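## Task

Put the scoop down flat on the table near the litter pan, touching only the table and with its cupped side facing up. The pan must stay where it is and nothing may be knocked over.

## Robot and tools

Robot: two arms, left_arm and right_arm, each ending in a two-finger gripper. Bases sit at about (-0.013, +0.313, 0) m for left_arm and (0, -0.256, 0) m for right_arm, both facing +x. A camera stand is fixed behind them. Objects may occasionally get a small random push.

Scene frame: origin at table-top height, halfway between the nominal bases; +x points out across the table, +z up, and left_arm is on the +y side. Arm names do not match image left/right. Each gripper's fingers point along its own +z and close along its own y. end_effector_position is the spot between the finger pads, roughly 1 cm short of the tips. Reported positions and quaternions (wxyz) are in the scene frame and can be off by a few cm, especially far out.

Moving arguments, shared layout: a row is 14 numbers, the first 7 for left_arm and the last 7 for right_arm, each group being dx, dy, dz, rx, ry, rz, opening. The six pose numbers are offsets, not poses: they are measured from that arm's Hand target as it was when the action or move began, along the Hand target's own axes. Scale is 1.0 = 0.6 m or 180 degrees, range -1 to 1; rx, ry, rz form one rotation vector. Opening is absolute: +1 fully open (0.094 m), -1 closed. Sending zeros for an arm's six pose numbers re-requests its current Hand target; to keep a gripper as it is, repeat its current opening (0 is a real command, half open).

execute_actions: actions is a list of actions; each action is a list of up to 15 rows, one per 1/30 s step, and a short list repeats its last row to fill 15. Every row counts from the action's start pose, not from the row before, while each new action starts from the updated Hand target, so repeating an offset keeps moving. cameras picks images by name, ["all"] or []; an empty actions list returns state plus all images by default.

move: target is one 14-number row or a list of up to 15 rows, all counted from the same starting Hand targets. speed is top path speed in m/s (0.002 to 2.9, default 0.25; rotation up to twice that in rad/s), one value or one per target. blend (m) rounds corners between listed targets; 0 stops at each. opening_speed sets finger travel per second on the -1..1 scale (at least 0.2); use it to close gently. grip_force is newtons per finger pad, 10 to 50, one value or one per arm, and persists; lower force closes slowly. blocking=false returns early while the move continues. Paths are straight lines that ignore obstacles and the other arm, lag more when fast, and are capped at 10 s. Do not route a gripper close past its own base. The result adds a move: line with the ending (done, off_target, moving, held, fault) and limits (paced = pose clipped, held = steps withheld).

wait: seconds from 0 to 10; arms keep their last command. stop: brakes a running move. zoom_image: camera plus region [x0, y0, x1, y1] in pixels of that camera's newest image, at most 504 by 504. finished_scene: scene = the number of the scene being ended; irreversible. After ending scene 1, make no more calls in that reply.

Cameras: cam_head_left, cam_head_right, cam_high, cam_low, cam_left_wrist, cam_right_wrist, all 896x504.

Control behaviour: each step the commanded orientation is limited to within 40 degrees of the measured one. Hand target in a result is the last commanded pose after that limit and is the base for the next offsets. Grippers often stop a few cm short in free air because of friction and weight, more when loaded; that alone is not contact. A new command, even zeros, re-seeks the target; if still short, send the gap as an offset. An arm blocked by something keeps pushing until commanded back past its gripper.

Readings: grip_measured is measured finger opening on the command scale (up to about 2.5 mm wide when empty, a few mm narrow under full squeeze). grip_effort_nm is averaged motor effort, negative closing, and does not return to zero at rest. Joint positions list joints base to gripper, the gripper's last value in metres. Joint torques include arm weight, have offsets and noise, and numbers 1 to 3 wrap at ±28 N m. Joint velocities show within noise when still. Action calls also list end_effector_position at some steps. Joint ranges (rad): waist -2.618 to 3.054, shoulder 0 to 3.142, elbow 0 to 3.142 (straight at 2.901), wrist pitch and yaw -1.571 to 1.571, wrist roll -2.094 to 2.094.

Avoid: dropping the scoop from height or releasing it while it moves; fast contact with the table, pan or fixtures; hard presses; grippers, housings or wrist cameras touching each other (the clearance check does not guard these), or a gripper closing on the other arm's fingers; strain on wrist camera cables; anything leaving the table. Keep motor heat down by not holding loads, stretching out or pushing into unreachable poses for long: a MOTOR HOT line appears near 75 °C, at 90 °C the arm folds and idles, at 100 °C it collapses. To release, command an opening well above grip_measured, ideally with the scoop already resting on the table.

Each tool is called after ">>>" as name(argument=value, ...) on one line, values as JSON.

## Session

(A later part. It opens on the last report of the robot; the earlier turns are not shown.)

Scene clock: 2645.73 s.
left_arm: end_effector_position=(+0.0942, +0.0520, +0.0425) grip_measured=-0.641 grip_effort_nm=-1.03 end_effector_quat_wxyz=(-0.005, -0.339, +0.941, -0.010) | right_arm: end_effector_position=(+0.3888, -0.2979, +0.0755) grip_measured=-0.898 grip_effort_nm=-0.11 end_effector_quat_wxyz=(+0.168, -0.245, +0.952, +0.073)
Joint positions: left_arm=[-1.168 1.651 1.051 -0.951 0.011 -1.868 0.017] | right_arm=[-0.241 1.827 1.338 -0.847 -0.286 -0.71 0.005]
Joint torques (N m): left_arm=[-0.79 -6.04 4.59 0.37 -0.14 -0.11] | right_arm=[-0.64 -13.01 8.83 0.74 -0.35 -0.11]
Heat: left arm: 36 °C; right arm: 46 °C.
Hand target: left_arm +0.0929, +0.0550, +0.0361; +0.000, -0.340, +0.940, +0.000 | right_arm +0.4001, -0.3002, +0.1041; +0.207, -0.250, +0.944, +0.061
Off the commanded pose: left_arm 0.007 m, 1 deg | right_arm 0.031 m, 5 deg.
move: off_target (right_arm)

>>> move(target=[[0,0,0.0083,0,0,0,-0.8,0,0,0,0,0,0,-0.9]], speed=0.04)

>>> move(target=[[0,0,0.0067,0,0,0,-0.8,0,0,0,0,0,0,-0.9]], speed=0.04)

Scene clock: 2650.80 s.
left_arm: end_effector_position=(+0.0943, +0.0516, +0.0378) grip_measured=-0.641 grip_effort_nm=-1.04 end_effector_quat_wxyz=(-0.005, -0.339, +0.941, -0.011) | right_arm: end_effector_position=(+0.3888, -0.2979, +0.0755) grip_measured=-0.898 grip_effort_nm=-0.11 end_effector_quat_wxyz=(+0.168, -0.245, +0.952, +0.073)
Joint positions: left_arm=[-1.168 1.657 1.038 -0.93 0.011 -1.868 0.017] | right_arm=[-0.241 1.827 1.338 -0.847 -0.286 -0.71 0.005]
Joint torques (N m): left_arm=[-0.77 -6.11 4.53 0.33 -0.13 -0.11] | right_arm=[-0.64 -13 8.79 0.72 -0.33 -0.12]
Heat: left arm: 35 °C; right arm: 46 °C.
Hand target: left_arm +0.0929, +0.0550, +0.0310; +0.000, -0.340, +0.940, +0.000 | right_arm +0.4001, -0.3002, +0.1041; +0.207, -0.250, +0.944, +0.061
Off the commanded pose: left_arm 0.008 m, 1 deg | right_arm 0.031 m, 5 deg.
move: off_target (right_arm)

Scene clock: 2651.50 s.
left_arm: end_effector_position=(+0.0942, +0.0518, +0.0357) grip_measured=-0.641 grip_effort_nm=-1.03 end_effector_quat_wxyz=(-0.005, -0.339, +0.941, -0.012) | right_arm: end_effector_position=(+0.3888, -0.2979, +0.0755) grip_measured=-0.898 grip_effort_nm=-0.11 end_effector_quat_wxyz=(+0.168, -0.245, +0.952, +0.073)
Joint positions: left_arm=[-1.168 1.658 1.03 -0.919 0.011 -1.868 0.017] | right_arm=[-0.241 1.827 1.338 -0.847 -0.286 -0.71 0.005]
Joint torques (N m): left_arm=[-0.7 -5.55 4.31 0.4 -0.11 -0.12] | right_arm=[-0.66 -13.03 8.8 0.74 -0.34 -0.11]
Heat: left arm: 35 °C; right arm: 46 °C.
Hand target: left_arm +0.0929, +0.0550, +0.0271; +0.000, -0.340, +0.940, +0.000 | right_arm +0.4001, -0.3002, +0.1041; +0.207, -0.250, +0.944, +0.061
Off the commanded pose: left_arm 0.009 m, 2 deg | right_arm 0.031 m, 5 deg.
move: off_target (right_arm)

>>> move(target=[[0,0,-0.005,0,0,0,-0.8,0,0,0,0,0,0,-0.9],[0,0,-0.005,0,0,0,-0.2,0,0,0,0,0,0,-0.9],[0,0,-0.15,0,0,0,-0.2,0,0,0,0,0,0,-0.9],[0.025,0,-0.163,0,0,0.5,-0.2,0,0,0,0,0,0,-0.9],[0.05,0,-0.163,0,0,1.0,-0.2,0,0,0,0,0,0,-0.9]], speed=[0.05,0.05,0.15,0.4,0.4], blend=[0,0,0.03,0.03,0], cameras=["cam_high","cam_left_wrist"])

Scene clock: 2671.83 s.
left_arm: end_effector_position=(+0.0706, +0.0416, +0.1201) grip_measured=-0.203 grip_effort_nm=0.14 end_effector_quat_wxyz=(-0.004, +0.938, +0.348, +0.002) | right_arm: end_effector_position=(+0.3888, -0.2979, +0.0755) grip_measured=-0.898 grip_effort_nm=-0.11 end_effector_quat_wxyz=(+0.168, -0.245, +0.952, +0.073)
Joint positions: left_arm=[-1.268 1.625 1.339 -1.294 -0.004 1.155 0.037] | right_arm=[-0.241 1.827 1.338 -0.847 -0.286 -0.71 0.005]
Joint torques (N m): left_arm=[-0.61 -6.67 8.72 0.17 0.03 0.1] | right_arm=[-0.68 -13 8.81 0.74 -0.35 -0.11]
Heat: left arm: 35 °C; right arm: 46 °C.
Hand target: left_arm +0.0699, +0.0357, +0.1249; +0.000, +0.940, +0.340, +0.000 | right_arm +0.4001, -0.3002, +0.1041; +0.207, -0.250, +0.944, +0.061
Off the commanded pose: left_arm 0.008 m, 1 deg | right_arm 0.031 m, 5 deg.
move: off_target (right_arm)
Images, in order (width x height): cam_high 896x504, cam_left_wrist 896x504.

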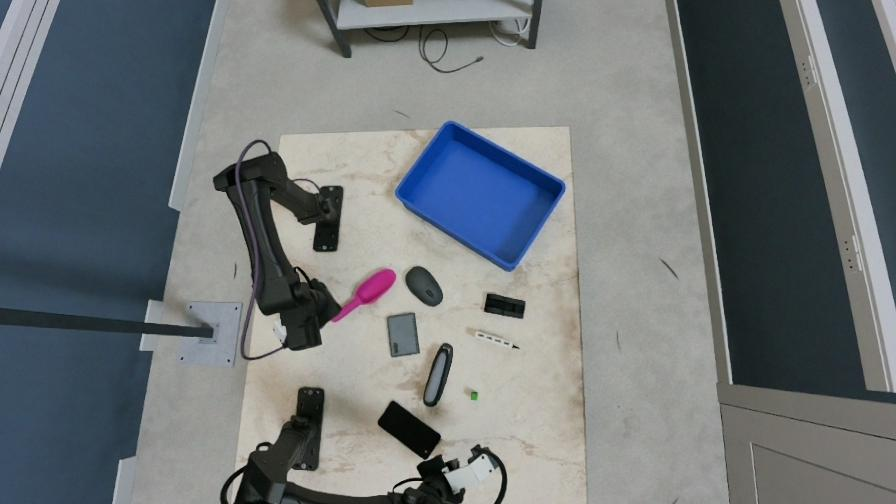

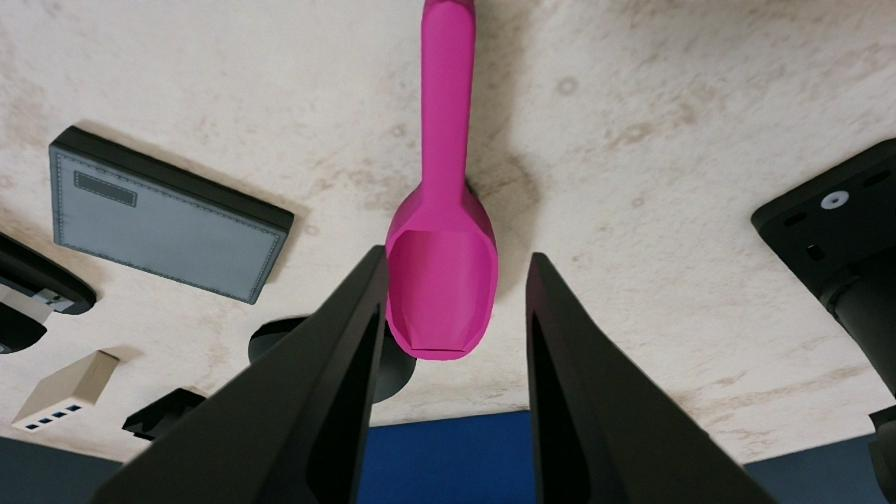

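>>> move(target=[-0.07,0.0067,0.075,0,0.111,0,-0.2,0,0,0,0,0,0,-0.9], speed=0.2, cameras=["cam_left_wrist"])

Scene clock: 2732.83 s.
left_arm: end_effector_position=(+0.0396, +0.0100, +0.0783) grip_measured=-0.203 grip_effort_nm=0.14 end_effector_quat_wxyz=(-0.059, +0.927, +0.334, +0.158) | right_arm: end_effector_position=(+0.3888, -0.2979, +0.0755) grip_measured=-0.898 grip_effort_nm=-0.11 end_effector_quat_wxyz=(+0.168, -0.245, +0.952, +0.073)
Joint positions: left_arm=[-1.545 1.918 1.478 -1.351 -0.26 0.868 0.037] | right_arm=[-0.241 1.827 1.338 -0.847 -0.286 -0.71 0.005]
Joint torques (N m): left_arm=[-0.42 -8.35 7.99 -0.23 -0.23 -0.14] | right_arm=[-0.65 -12.98 8.87 0.74 -0.34 -0.12]
Heat: left arm: 37 °C; right arm: 47 °C.
Hand target: left_arm +0.0401, +0.0059, +0.0798; -0.060, +0.926, +0.335, +0.163 | right_arm +0.4001, -0.3002, +0.1041; +0.207, -0.250, +0.944, +0.061
Off the commanded pose: left_arm 0.005 m, 1 deg | right_arm 0.031 m, 5 deg.
move: off_target (right_arm)
Images, in order (width x height): cam_left_wrist 896x504.

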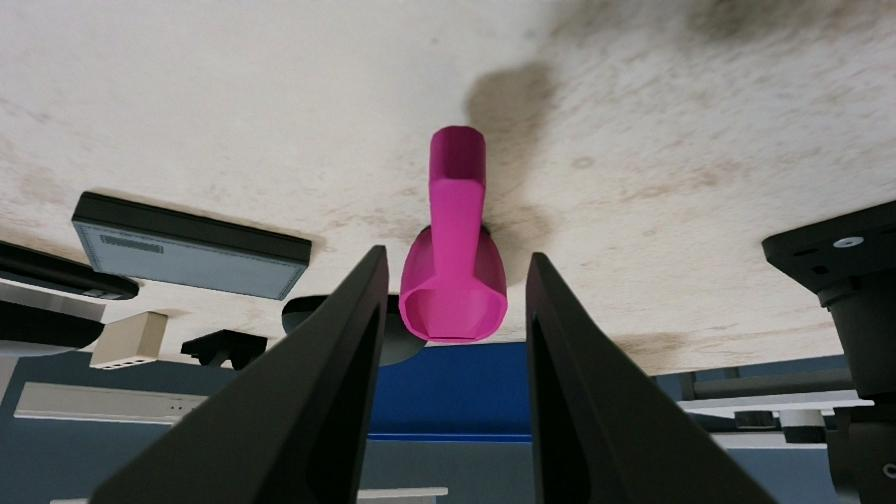

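>>> move(target=[[-0.0189,0,0.0702,0,0,0,-0.2,0,0,0,0,0,0,-0.9],[-0.0189,0,0.0702,0,0,0,-0.8,0,0,0,0,0,0,-0.9]], speed=0.12, opening_speed=1.2, cameras=["cam_left_wrist"])

Scene clock: 2749.73 s.
left_arm: end_effector_position=(+0.0401, +0.0078, +0.0429) grip_measured=-0.728 grip_effort_nm=-1.03 end_effector_quat_wxyz=(-0.055, +0.927, +0.335, +0.158) | right_arm: end_effector_position=(+0.3888, -0.2979, +0.0755) grip_measured=-0.898 grip_effort_nm=-0.11 end_effector_quat_wxyz=(+0.168, -0.245, +0.952, +0.073)
Joint positions: left_arm=[-1.545 1.954 1.384 -1.213 -0.263 0.868 0.013] | right_arm=[-0.241 1.827 1.338 -0.847 -0.286 -0.71 0.005]
Joint torques (N m): left_arm=[0.36 -8.55 4.44 0.05 -0.24 0.03] | right_arm=[-0.66 -12.98 8.79 0.73 -0.35 -0.12]
Heat: left arm: 36 °C; right arm: 47 °C.
Hand target: left_arm +0.0430, +0.0083, +0.0364; -0.059, +0.926, +0.335, +0.163 | right_arm +0.4001, -0.3002, +0.1041; +0.207, -0.250, +0.944, +0.061
Off the commanded pose: left_arm 0.007 m, 1 deg | right_arm 0.031 m, 5 deg.
move: off_target (right_arm)
Images, in order (width x height): cam_left_wrist 896x504.

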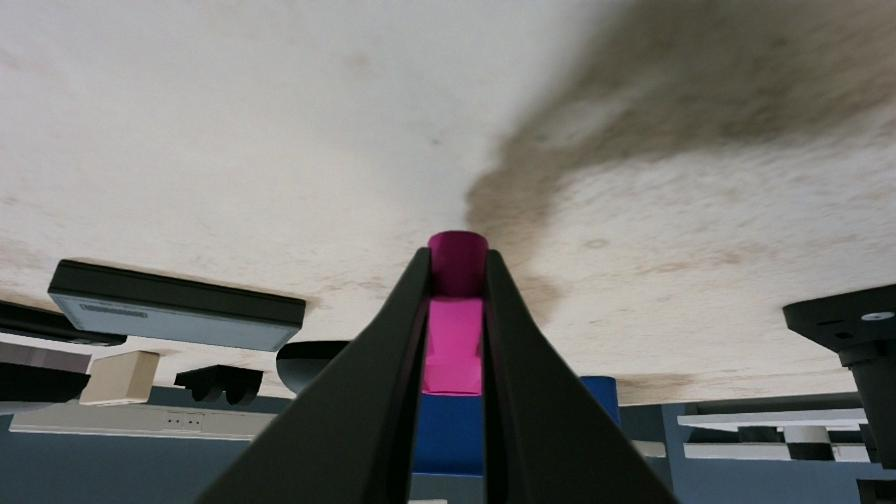

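>>> move(target=[[0,0,0,0,0,0,-0.2,0,0,0,0,0,0,-0.9],[-0.0025,0,0.011,0,0,0,-0.2,0,0,0,0,0,0,-0.9],[-0.0025,0,0.011,0,0,0,-0.8,0,0,0,0,0,0,-0.9]], speed=0.05, opening_speed=1.2, cameras=["cam_left_wrist"])

Scene clock: 2764.00 s.
left_arm: end_effector_position=(+0.0402, +0.0064, +0.0389) grip_measured=-0.722 grip_effort_nm=-1.03 end_effector_quat_wxyz=(-0.050, +0.927, +0.336, +0.157) | right_arm: end_effector_position=(+0.3888, -0.2979, +0.0755) grip_measured=-0.898 grip_effort_nm=-0.11 end_effector_quat_wxyz=(+0.168, -0.245, +0.952, +0.073)
Joint positions: left_arm=[-1.545 1.954 1.37 -1.187 -0.264 0.868 0.013] | right_arm=[-0.241 1.827 1.338 -0.847 -0.286 -0.71 0.005]
Joint torques (N m): left_arm=[0.53 -8.09 4.14 0.05 -0.26 0.03] | right_arm=[-0.64 -13.01 8.79 0.73 -0.34 -0.11]
Heat: left arm: 36 °C; right arm: 47 °C.
Hand target: left_arm +0.0436, +0.0088, +0.0297; -0.059, +0.926, +0.335, +0.163 | right_arm +0.4001, -0.3002, +0.1041; +0.207, -0.250, +0.944, +0.061
Off the commanded pose: left_arm 0.010 m, 1 deg | right_arm 0.031 m, 5 deg.
move: off_target (right_arm)
Images, in order (width x height): cam_left_wrist 896x504.

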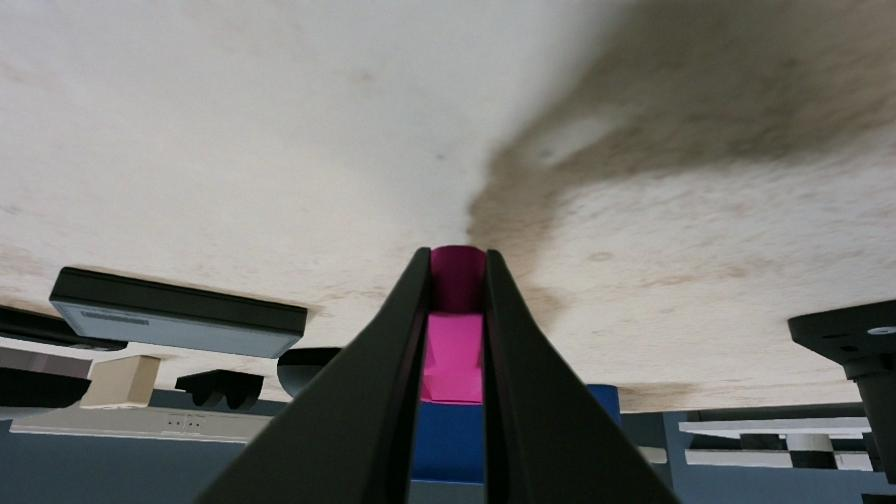

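>>> move(target=[[0.0342,0,-0.094,0,0,0,-0.8,0,0,0,0,0,0,-0.9],[0.0963,0.1071,-0.1783,0.0496,-0.122,-0.3781,-0.8,0.2725,-0.2387,-0.1847,0.0819,-0.0023,0.1764,-0.9]], speed=[0.1,0.2], blend=[0.02,0], cameras=["cam_high","cam_left_wrist","cam_low","cam_head_left"])

Scene clock: 2802.90 s.
left_arm: end_effector_position=(+0.0945, -0.0179, +0.1261) grip_measured=-0.747 grip_effort_nm=-1.03 end_effector_quat_wxyz=(-0.001, +0.595, +0.804, +0.008) | right_arm: end_effector_position=(+0.2958, -0.5167, +0.1297) grip_measured=-0.898 grip_effort_nm=-0.11 end_effector_quat_wxyz=(+0.205, +0.045, +0.978, -0.005)
Joint positions: left_arm=[-1.256 1.872 1.656 -1.365 -0.011 0.01 0.012] | right_arm=[-0.855 1.752 1.447 -0.965 -0.286 -0.718 0.005]
Joint torques (N m): left_arm=[0.65 -14.82 8.61 0.43 0.1 -0.06] | right_arm=[-0.34 -6.68 9.03 0.84 -0.34 -0.02]
Heat: left arm: 35 °C; right arm: 46 °C.
Hand target: left_arm +0.0984, -0.0293, +0.1498; +0.035, +0.588, +0.808, -0.025 | right_arm +0.3025, -0.5218, +0.1343; +0.215, +0.045, +0.975, -0.004
Off the commanded pose: left_arm 0.027 m, 6 deg | right_arm 0.010 m, 1 deg.
move: off_target (left_arm)
Images, in order (width x height): cam_head_left 896x504, cam_high 896x504, cam_low 896x504, cam_left_wrist 896x504.

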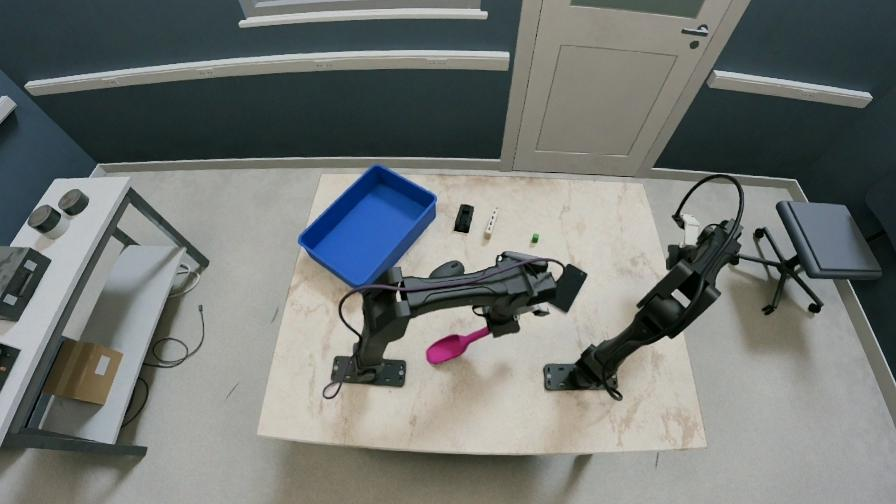

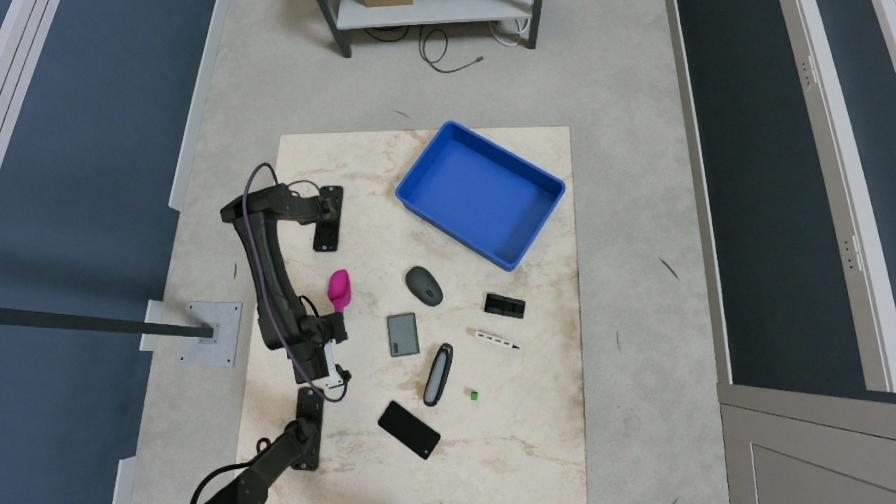

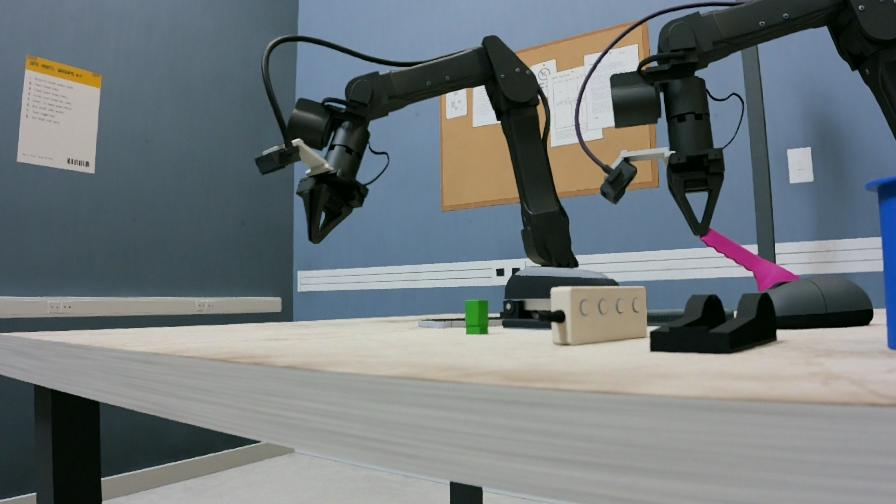

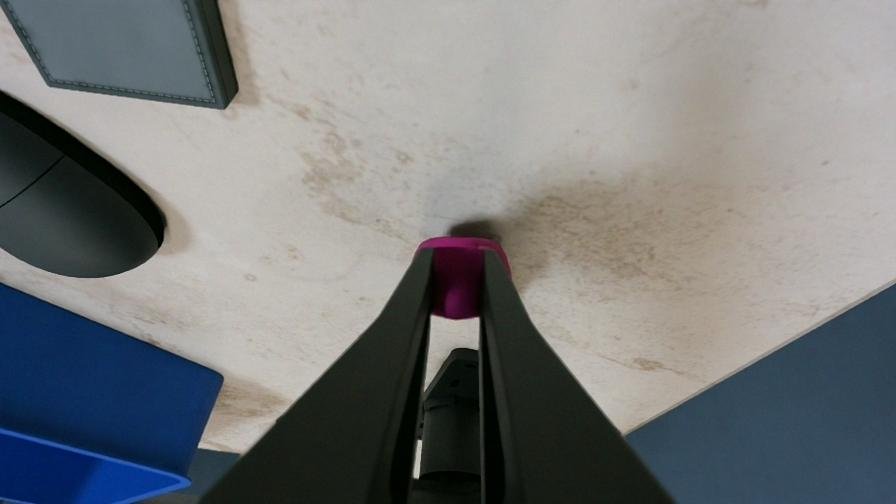

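>>> move(target=[[-0.0456,0,-0.1382,0,-0.1389,0,-0.8,0,0,0,0,0,0,-0.9],[-0.1156,0,-0.1739,0,-0.3056,0,-0.8,0,0,0,0,0,0,-0.9],[-0.1662,0,-0.1779,0,-0.4722,0,-0.8,0,0,0,0,0,0,-0.9]], speed=0.2, blend=[0.02,0.02,0], cameras=["cam_high","cam_left_wrist","cam_low"])

Scene clock: 2819.87 s.
left_arm: end_effector_position=(+0.1243, -0.1140, +0.2682) grip_measured=-0.801 grip_effort_nm=0.05 end_effector_quat_wxyz=(+0.571, +0.419, +0.573, -0.412) | right_arm: end_effector_position=(+0.2958, -0.5167, +0.1297) grip_measured=-0.898 grip_effort_nm=-0.11 end_effector_quat_wxyz=(+0.205, +0.045, +0.978, -0.005)
Joint positions: left_arm=[-1.256 1.379 0.697 0.674 -0.008 0.006 0.009] | right_arm=[-0.855 1.752 1.447 -0.965 -0.286 -0.718 0.005]
Joint torques (N m): left_arm=[0.58 -4.67 6.05 2.03 0.07 -0.1] | right_arm=[-0.35 -6.72 9.01 0.85 -0.34 -0.02]
Heat: left arm: 36 °C; right arm: 46 °C.
Hand target: left_arm +0.1262, -0.1150, +0.2648; +0.572, +0.416, +0.572, -0.416 | right_arm +0.3025, -0.5218, +0.1343; +0.215, +0.045, +0.975, -0.004
Off the commanded pose: left_arm 0.004 m, 1 deg | right_arm 0.010 m, 1 deg.
move: done
Images, in order (width x height): cam_high 896x504, cam_low 896x504, cam_left_wrist 896x504.

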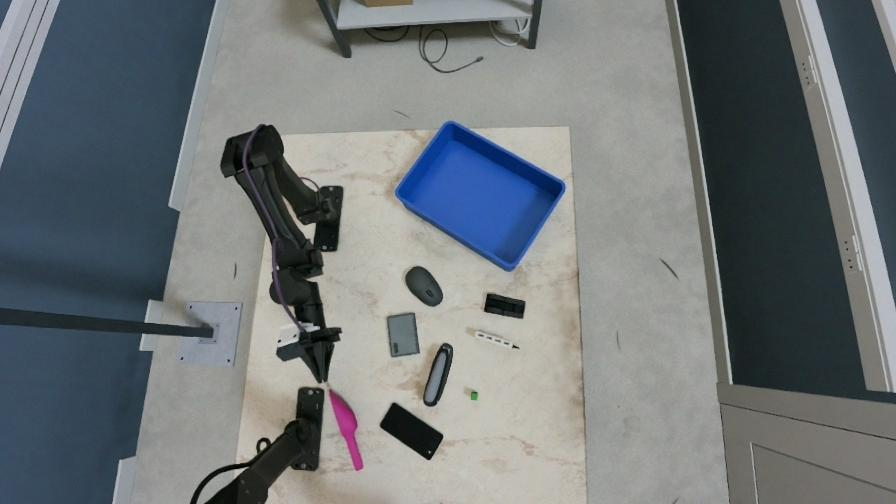

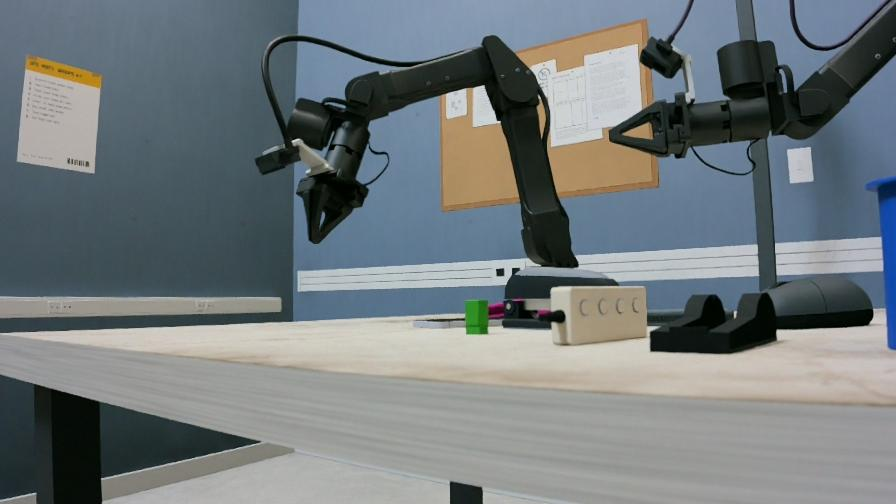

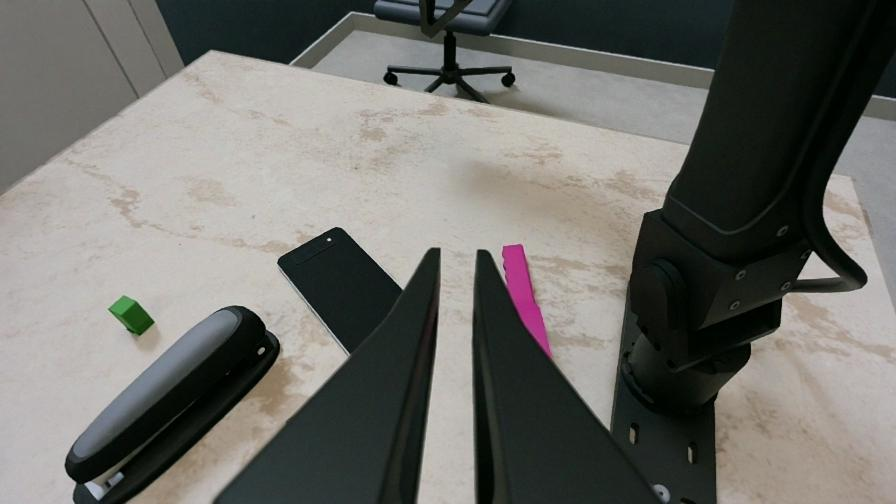

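>>> zoom_image(camera="cam_high", region=[290, 370, 450, 490])

>>> execute_actions(actions=[], cameras=["cam_head_left","cam_head_right"])

>>> zoom_image(camera="cam_head_right", region=[480, 230, 640, 350])

>>> zoom_image(camera="cam_head_left", region=[480, 230, 640, 350])

Scaled by 3.150.

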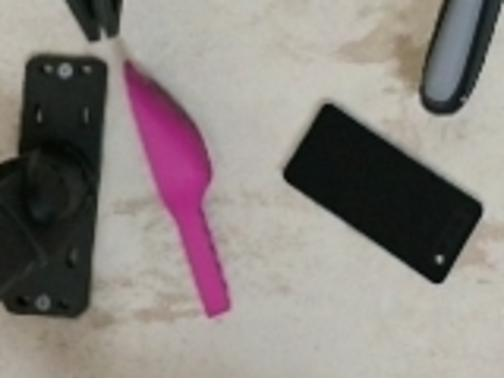

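Scene clock: 2829.60 s.
left_arm: end_effector_position=(+0.1243, -0.1140, +0.2682) grip_measured=-0.801 grip_effort_nm=0.05 end_effector_quat_wxyz=(+0.572, +0.419, +0.573, -0.412) | right_arm: end_effector_position=(+0.2958, -0.5167, +0.1297) grip_measured=-0.898 grip_effort_nm=-0.11 end_effector_quat_wxyz=(+0.205, +0.045, +0.978, -0.005)
Joint positions: left_arm=[-1.256 1.379 0.697 0.675 -0.008 0.006 0.009] | right_arm=[-0.855 1.752 1.447 -0.965 -0.286 -0.718 0.005]
Joint velocities: within noise
Joint torques (N m): left_arm=[0.58 -4.63 6.02 2.03 0.09 -0.09] | right_arm=[-0.36 -6.65 9.05 0.86 -0.35 -0.02]
Heat: left arm: 35 °C; right arm: 46 °C.
Hand target: left_arm +0.1262, -0.1150, +0.2648; +0.572, +0.416, +0.572, -0.416 | right_arm +0.3025, -0.5218, +0.1343; +0.215, +0.045, +0.975, -0.004
Tool commands: left_gripper/opening=-0.8 right_gripper/opening=-0.9
Off the commanded pose: left_arm 0.004 m, 1 deg | right_arm 0.010 m, 1 deg.
Images, in order (width x height): cam_head_left 896x504, cam_head_right 896x504.

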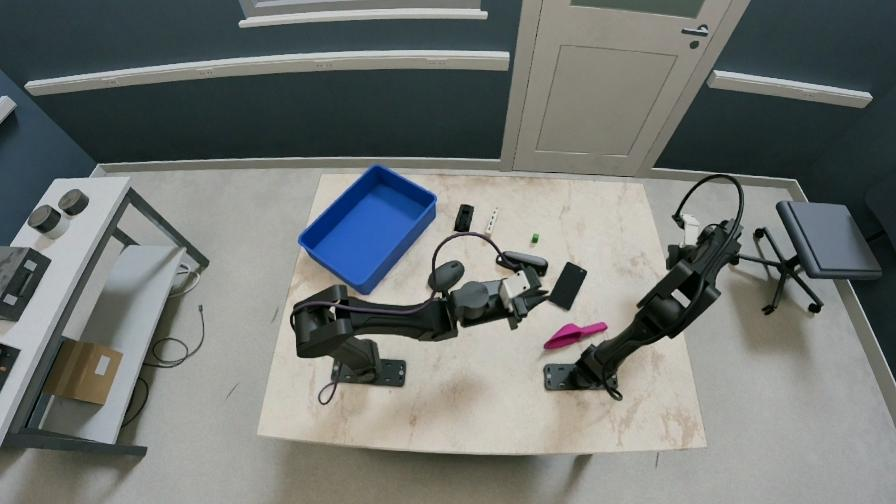

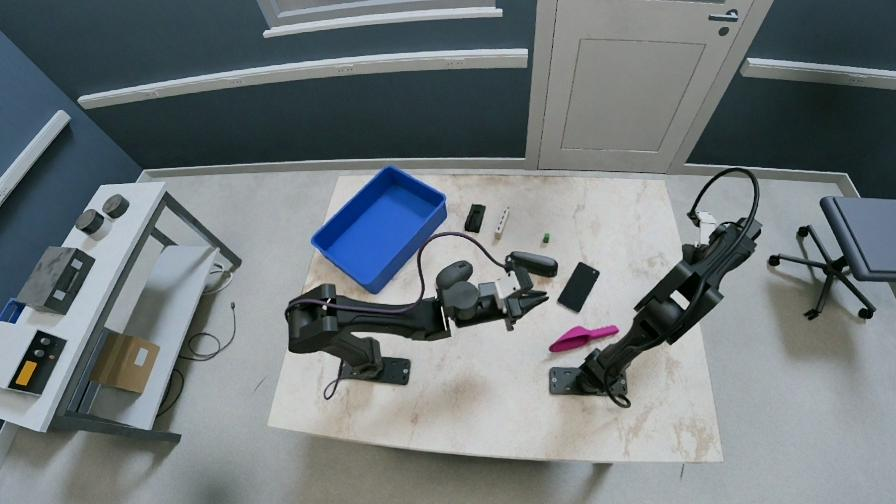

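Scaled by 3.150.

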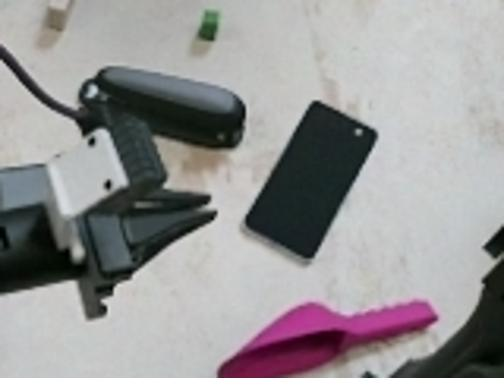

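Scaled by 3.150.

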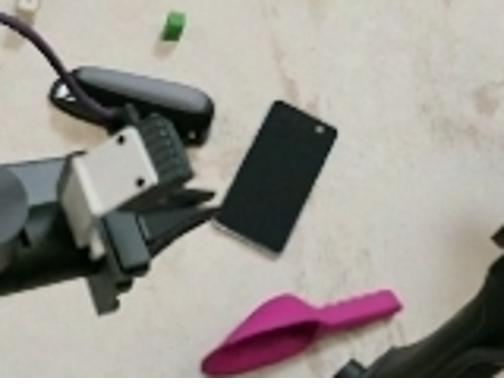

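>>> move(target=[[0.0247,0.3937,-0.4423,-0.2614,0.3095,-0.1509,-0.8,0,0,0,0,0,0,-0.9],[0.0247,0.3937,-0.4423,-0.2614,0.3095,-0.1509,-0.8,0.0824,0.51,-0.1155,-0.0146,0.1377,-0.0836,-0.9]], speed=0.3, blend=0, cameras=["cam_high","cam_right_wrist"])

Scene clock: 2888.07 s.
left_arm: end_effector_position=(+0.2638, +0.2086, +0.2408) grip_measured=-0.801 grip_effort_nm=0.05 end_effector_quat_wxyz=(+0.243, +0.169, +0.954, -0.048) | right_arm: end_effector_position=(+0.2498, -0.2108, +0.1745) grip_measured=-0.898 grip_effort_nm=-0.11 end_effector_quat_wxyz=(-0.009, -0.091, +0.996, +0.001)
Joint positions: left_arm=[-0.352 1.264 1.39 -1.195 0.006 -0.01 0.009] | right_arm=[0.171 1.533 1.463 -1.518 -0.004 -0.013 0.005]
Joint torques (N m): left_arm=[0.59 -3.56 9.31 1.04 -0.1 0.09] | right_arm=[-0.08 -4.79 8.24 0.27 0.07 0.02]
Heat: left arm: 38 °C; right arm: 46 °C.
Hand target: left_arm +0.2692, +0.2101, +0.2501; +0.254, +0.168, +0.951, -0.045 | right_arm +0.2563, -0.2108, +0.1798; +0.000, -0.087, +0.996, -0.001
Off the commanded pose: left_arm 0.011 m, 1 deg | right_arm 0.008 m, 1 deg.
move: off_target (left_arm)
Images, in order (width x height): cam_high 896x504, cam_right_wrist 896x504.

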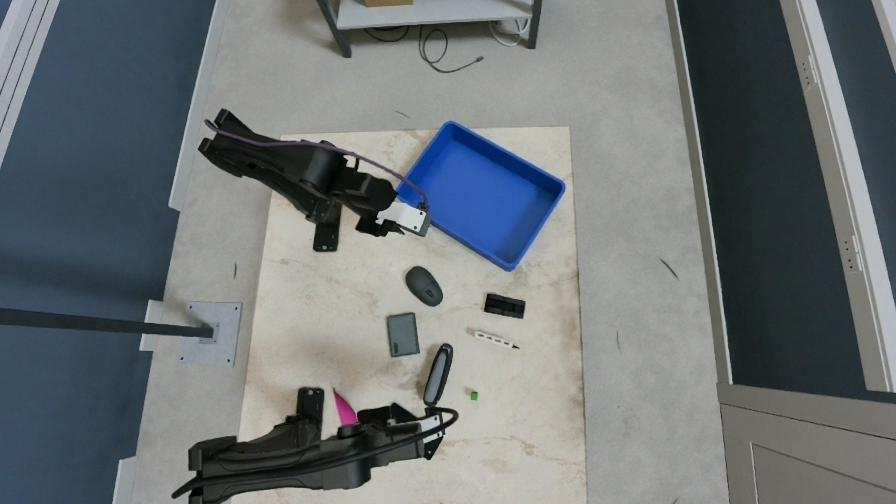

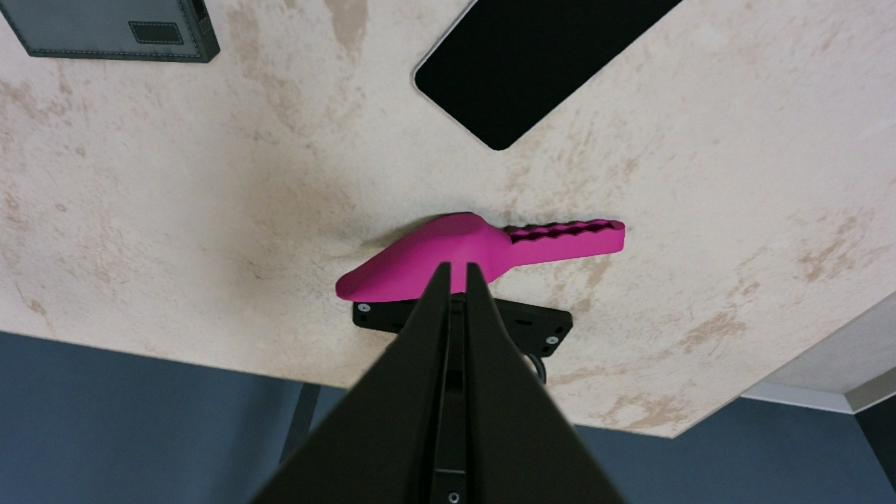

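>>> move(target=[0,0,0,0,0,0,-0.8,0.2088,-0.0849,0.0997,0,0,-0.53,0.0], speed=0.25, cameras=["cam_right_wrist","cam_high"])

Scene clock: 3048.17 s.
left_arm: end_effector_position=(+0.2638, +0.2086, +0.2408) grip_measured=-0.801 grip_effort_nm=0.05 end_effector_quat_wxyz=(+0.243, +0.169, +0.954, -0.048) | right_arm: end_effector_position=(+0.1420, -0.2846, +0.1185) grip_measured=-0.002 grip_effort_nm=0.11 end_effector_quat_wxyz=(+0.011, +0.795, -0.607, -0.002)
Joint positions: left_arm=[-0.352 1.264 1.39 -1.195 0.006 -0.01 0.009] | right_arm=[-0.186 1.086 0.912 -1.411 0.017 -2.023 0.047]
Joint torques (N m): left_arm=[0.53 -3.49 9.33 1.02 -0.09 0.11] | right_arm=[-0.81 -3.26 5.64 0.32 -0.15 -0.15]
Heat: left arm: 39 °C; right arm: 46 °C.
Hand target: left_arm +0.2692, +0.2101, +0.2501; +0.254, +0.168, +0.951, -0.045 | right_arm +0.1418, -0.2828, +0.1199; +0.000, +0.795, -0.606, +0.001
Off the commanded pose: left_arm 0.011 m, 1 deg | right_arm 0.002 m, 1 deg.
move: off_target (left_arm)
Images, in order (width x height): cam_high 896x504, cam_right_wrist 896x504.

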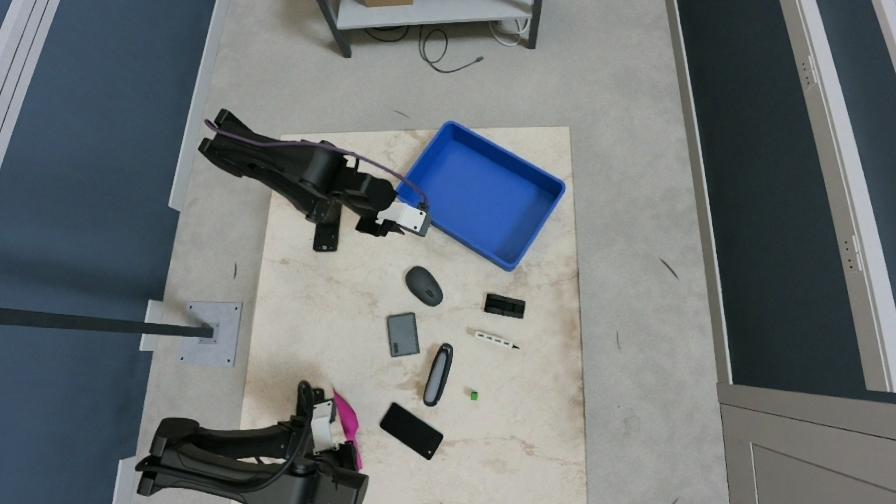

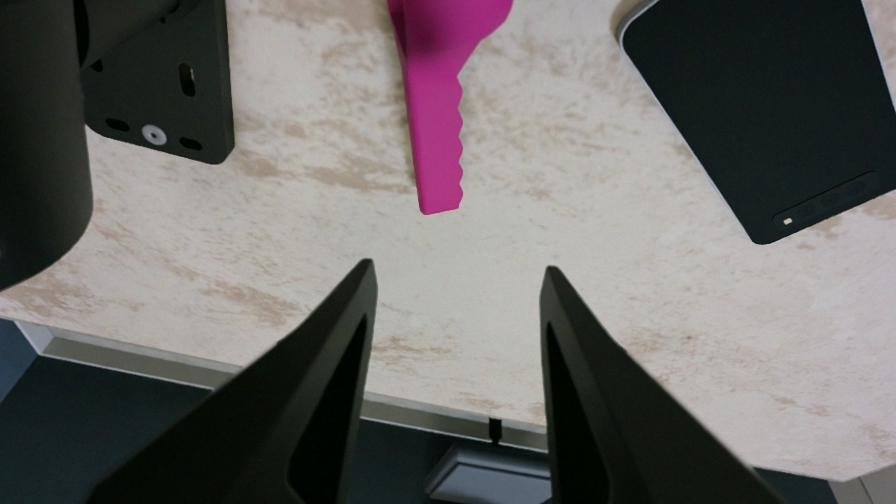

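>>> execute_actions(actions=[], cameras=["cam_right_wrist", "cam_head_right", "cam_low"])

Scene clock: 3123.57 s.
left_arm: end_effector_position=(+0.2638, +0.2086, +0.2408) grip_measured=-0.801 grip_effort_nm=0.05 end_effector_quat_wxyz=(+0.243, +0.169, +0.954, -0.048) | right_arm: end_effector_position=(+0.1420, -0.2846, +0.1185) grip_measured=-0.002 grip_effort_nm=0.11 end_effector_quat_wxyz=(+0.011, +0.795, -0.607, -0.002)
Joint positions: left_arm=[-0.352 1.264 1.39 -1.195 0.006 -0.01 0.009] | right_arm=[-0.186 1.086 0.912 -1.411 0.017 -2.024 0.047]
Joint velocities: within noise
Joint torques (N m): left_arm=[0.62 -3.49 9.36 1.01 -0.11 0.09] | right_arm=[-0.81 -3.25 5.64 0.3 -0.16 -0.12]
Heat: left arm: 39 °C; right arm: 44 °C.
Hand target: left_arm +0.2692, +0.2101, +0.2501; +0.254, +0.168, +0.951, -0.045 | right_arm +0.1418, -0.2828, +0.1199; +0.000, +0.795, -0.606, +0.001
Tool commands: left_gripper/opening=-0.8 right_gripper/opening=+0.0
Off the commanded pose: left_arm 0.011 m, 1 deg | right_arm 0.002 m, 1 deg.
Images, in order (width x height): cam_head_right 896x504, cam_low 896x504, cam_right_wrist 896x504.

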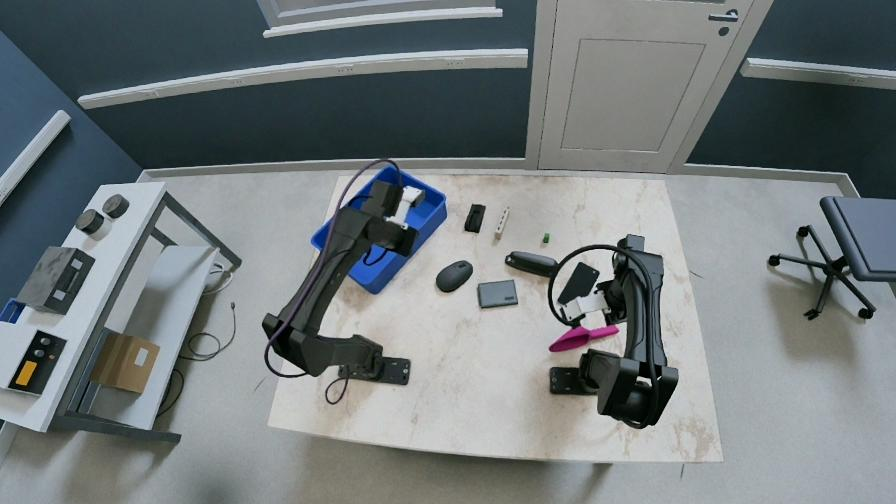

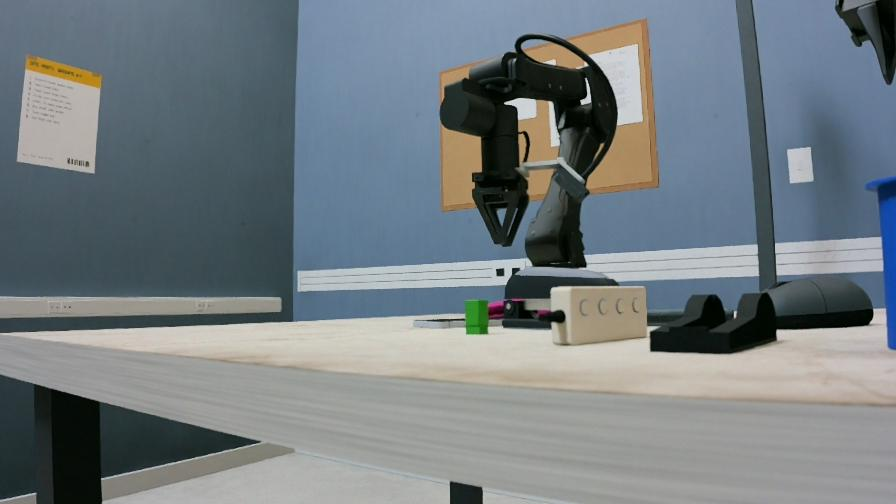

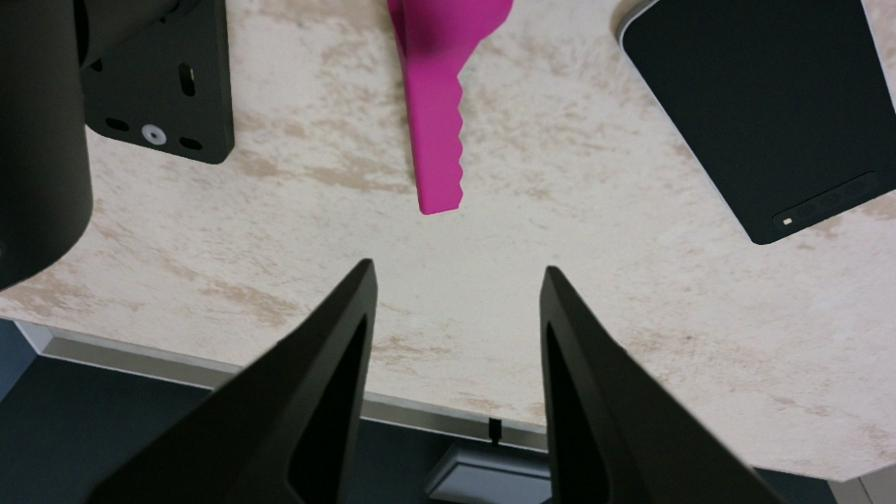

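>>> move(target=[0,0,0,0,0,0,-0.8,-0.015,0.0143,0,0,0,0,0.0], speed=0.1, cameras=["cam_right_wrist"])

Scene clock: 3150.83 s.
left_arm: end_effector_position=(+0.2638, +0.2086, +0.2408) grip_measured=-0.801 grip_effort_nm=0.05 end_effector_quat_wxyz=(+0.243, +0.169, +0.954, -0.048) | right_arm: end_effector_position=(+0.1360, -0.2815, +0.1189) grip_measured=-0.002 grip_effort_nm=0.11 end_effector_quat_wxyz=(+0.006, +0.795, -0.607, +0.008)
Joint positions: left_arm=[-0.352 1.264 1.39 -1.195 0.006 -0.01 0.009] | right_arm=[-0.173 1.037 0.89 -1.416 0.017 -2.01 0.047]
Joint torques (N m): left_arm=[0.59 -3.49 9.39 1.04 -0.11 0.09] | right_arm=[0.8 -2.77 5.59 0.13 -0.17 0.05]
Heat: left arm: 39 °C; right arm: 44 °C.
Hand target: left_arm +0.2692, +0.2101, +0.2501; +0.254, +0.168, +0.951, -0.045 | right_arm +0.1311, -0.2764, +0.1199; +0.000, +0.795, -0.606, +0.001
Off the commanded pose: left_arm 0.011 m, 1 deg | right_arm 0.007 m, 1 deg.
move: off_target (left_arm)
Images, in order (width x height): cam_right_wrist 896x504.

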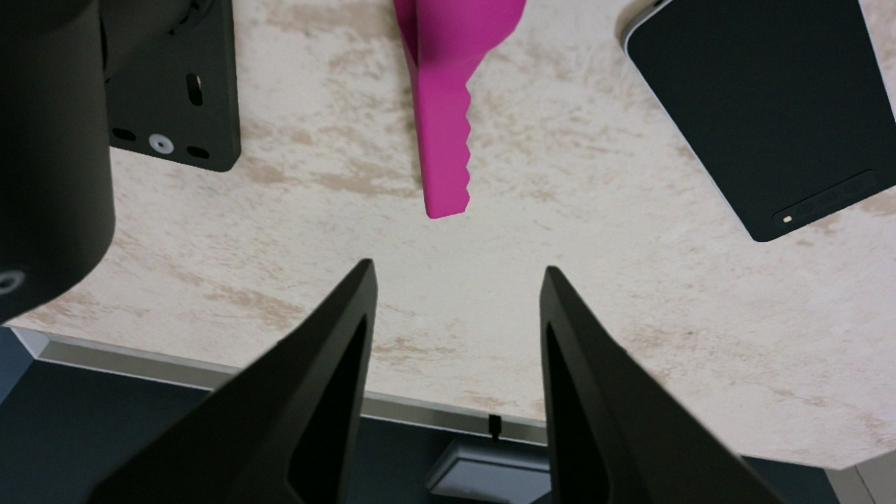

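>>> move(target=[0,0,0,0,0,0,-0.8,0,0.0033,0.1482,0,0,0,0.0], speed=0.1, cameras=["cam_right_wrist", "cam_low"])

Scene clock: 3163.40 s.
left_arm: end_effector_position=(+0.2638, +0.2086, +0.2408) grip_measured=-0.801 grip_effort_nm=0.05 end_effector_quat_wxyz=(+0.243, +0.169, +0.954, -0.048) | right_arm: end_effector_position=(+0.1291, -0.2803, +0.0318) grip_measured=-0.002 grip_effort_nm=0.11 end_effector_quat_wxyz=(+0.006, +0.795, -0.607, +0.006)
Joint positions: left_arm=[-0.352 1.264 1.39 -1.195 0.006 -0.01 0.009] | right_arm=[-0.173 1.04 0.544 -1.069 0.017 -2.01 0.047]
Joint torques (N m): left_arm=[0.55 -3.55 9.44 1.03 -0.1 0.1] | right_arm=[0.24 -0.83 5.71 0.35 -0.17 -0.04]
Heat: left arm: 39 °C; right arm: 44 °C.
Hand target: left_arm +0.2692, +0.2101, +0.2501; +0.254, +0.168, +0.951, -0.045 | right_arm +0.1292, -0.2770, +0.0309; +0.000, +0.795, -0.606, +0.000
Off the commanded pose: left_arm 0.011 m, 1 deg | right_arm 0.003 m, 1 deg.
move: off_target (left_arm)
Images, in order (width x height): cam_low 896x504, cam_right_wrist 896x504.

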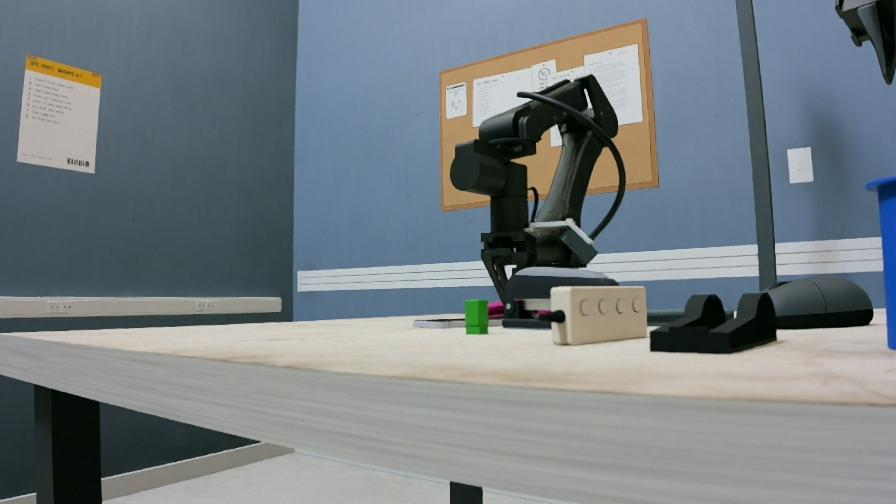

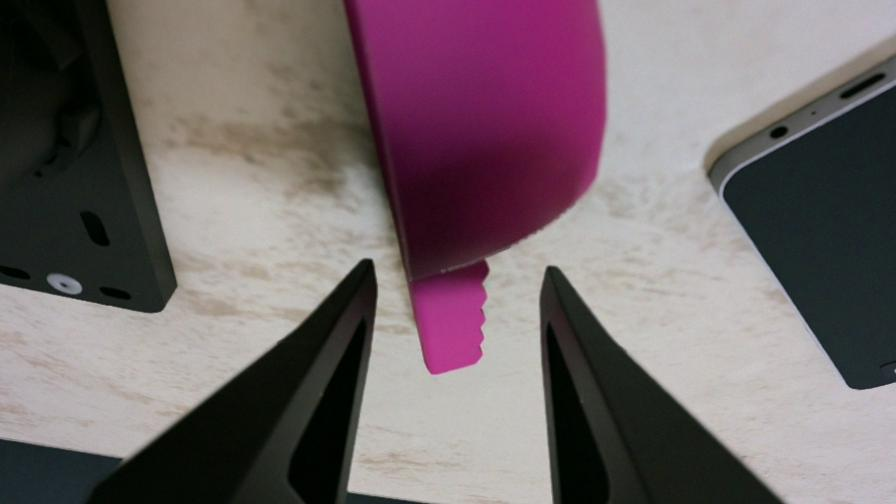

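>>> zoom_image(camera="cam_low", region=[400, 220, 620, 340])

>>> zoom_image(camera="cam_right_wrist", region=[300, 180, 620, 420])

Scaled by 2.291.

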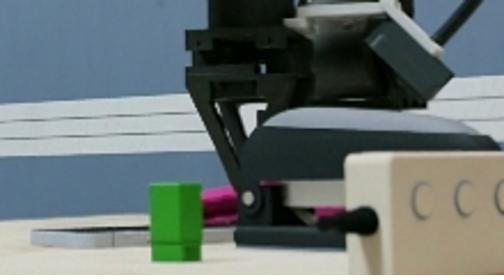

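Scaled by 1.575.

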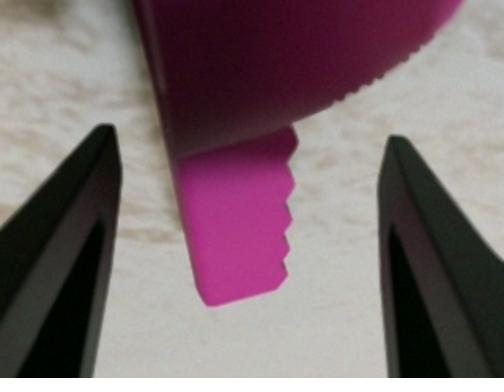

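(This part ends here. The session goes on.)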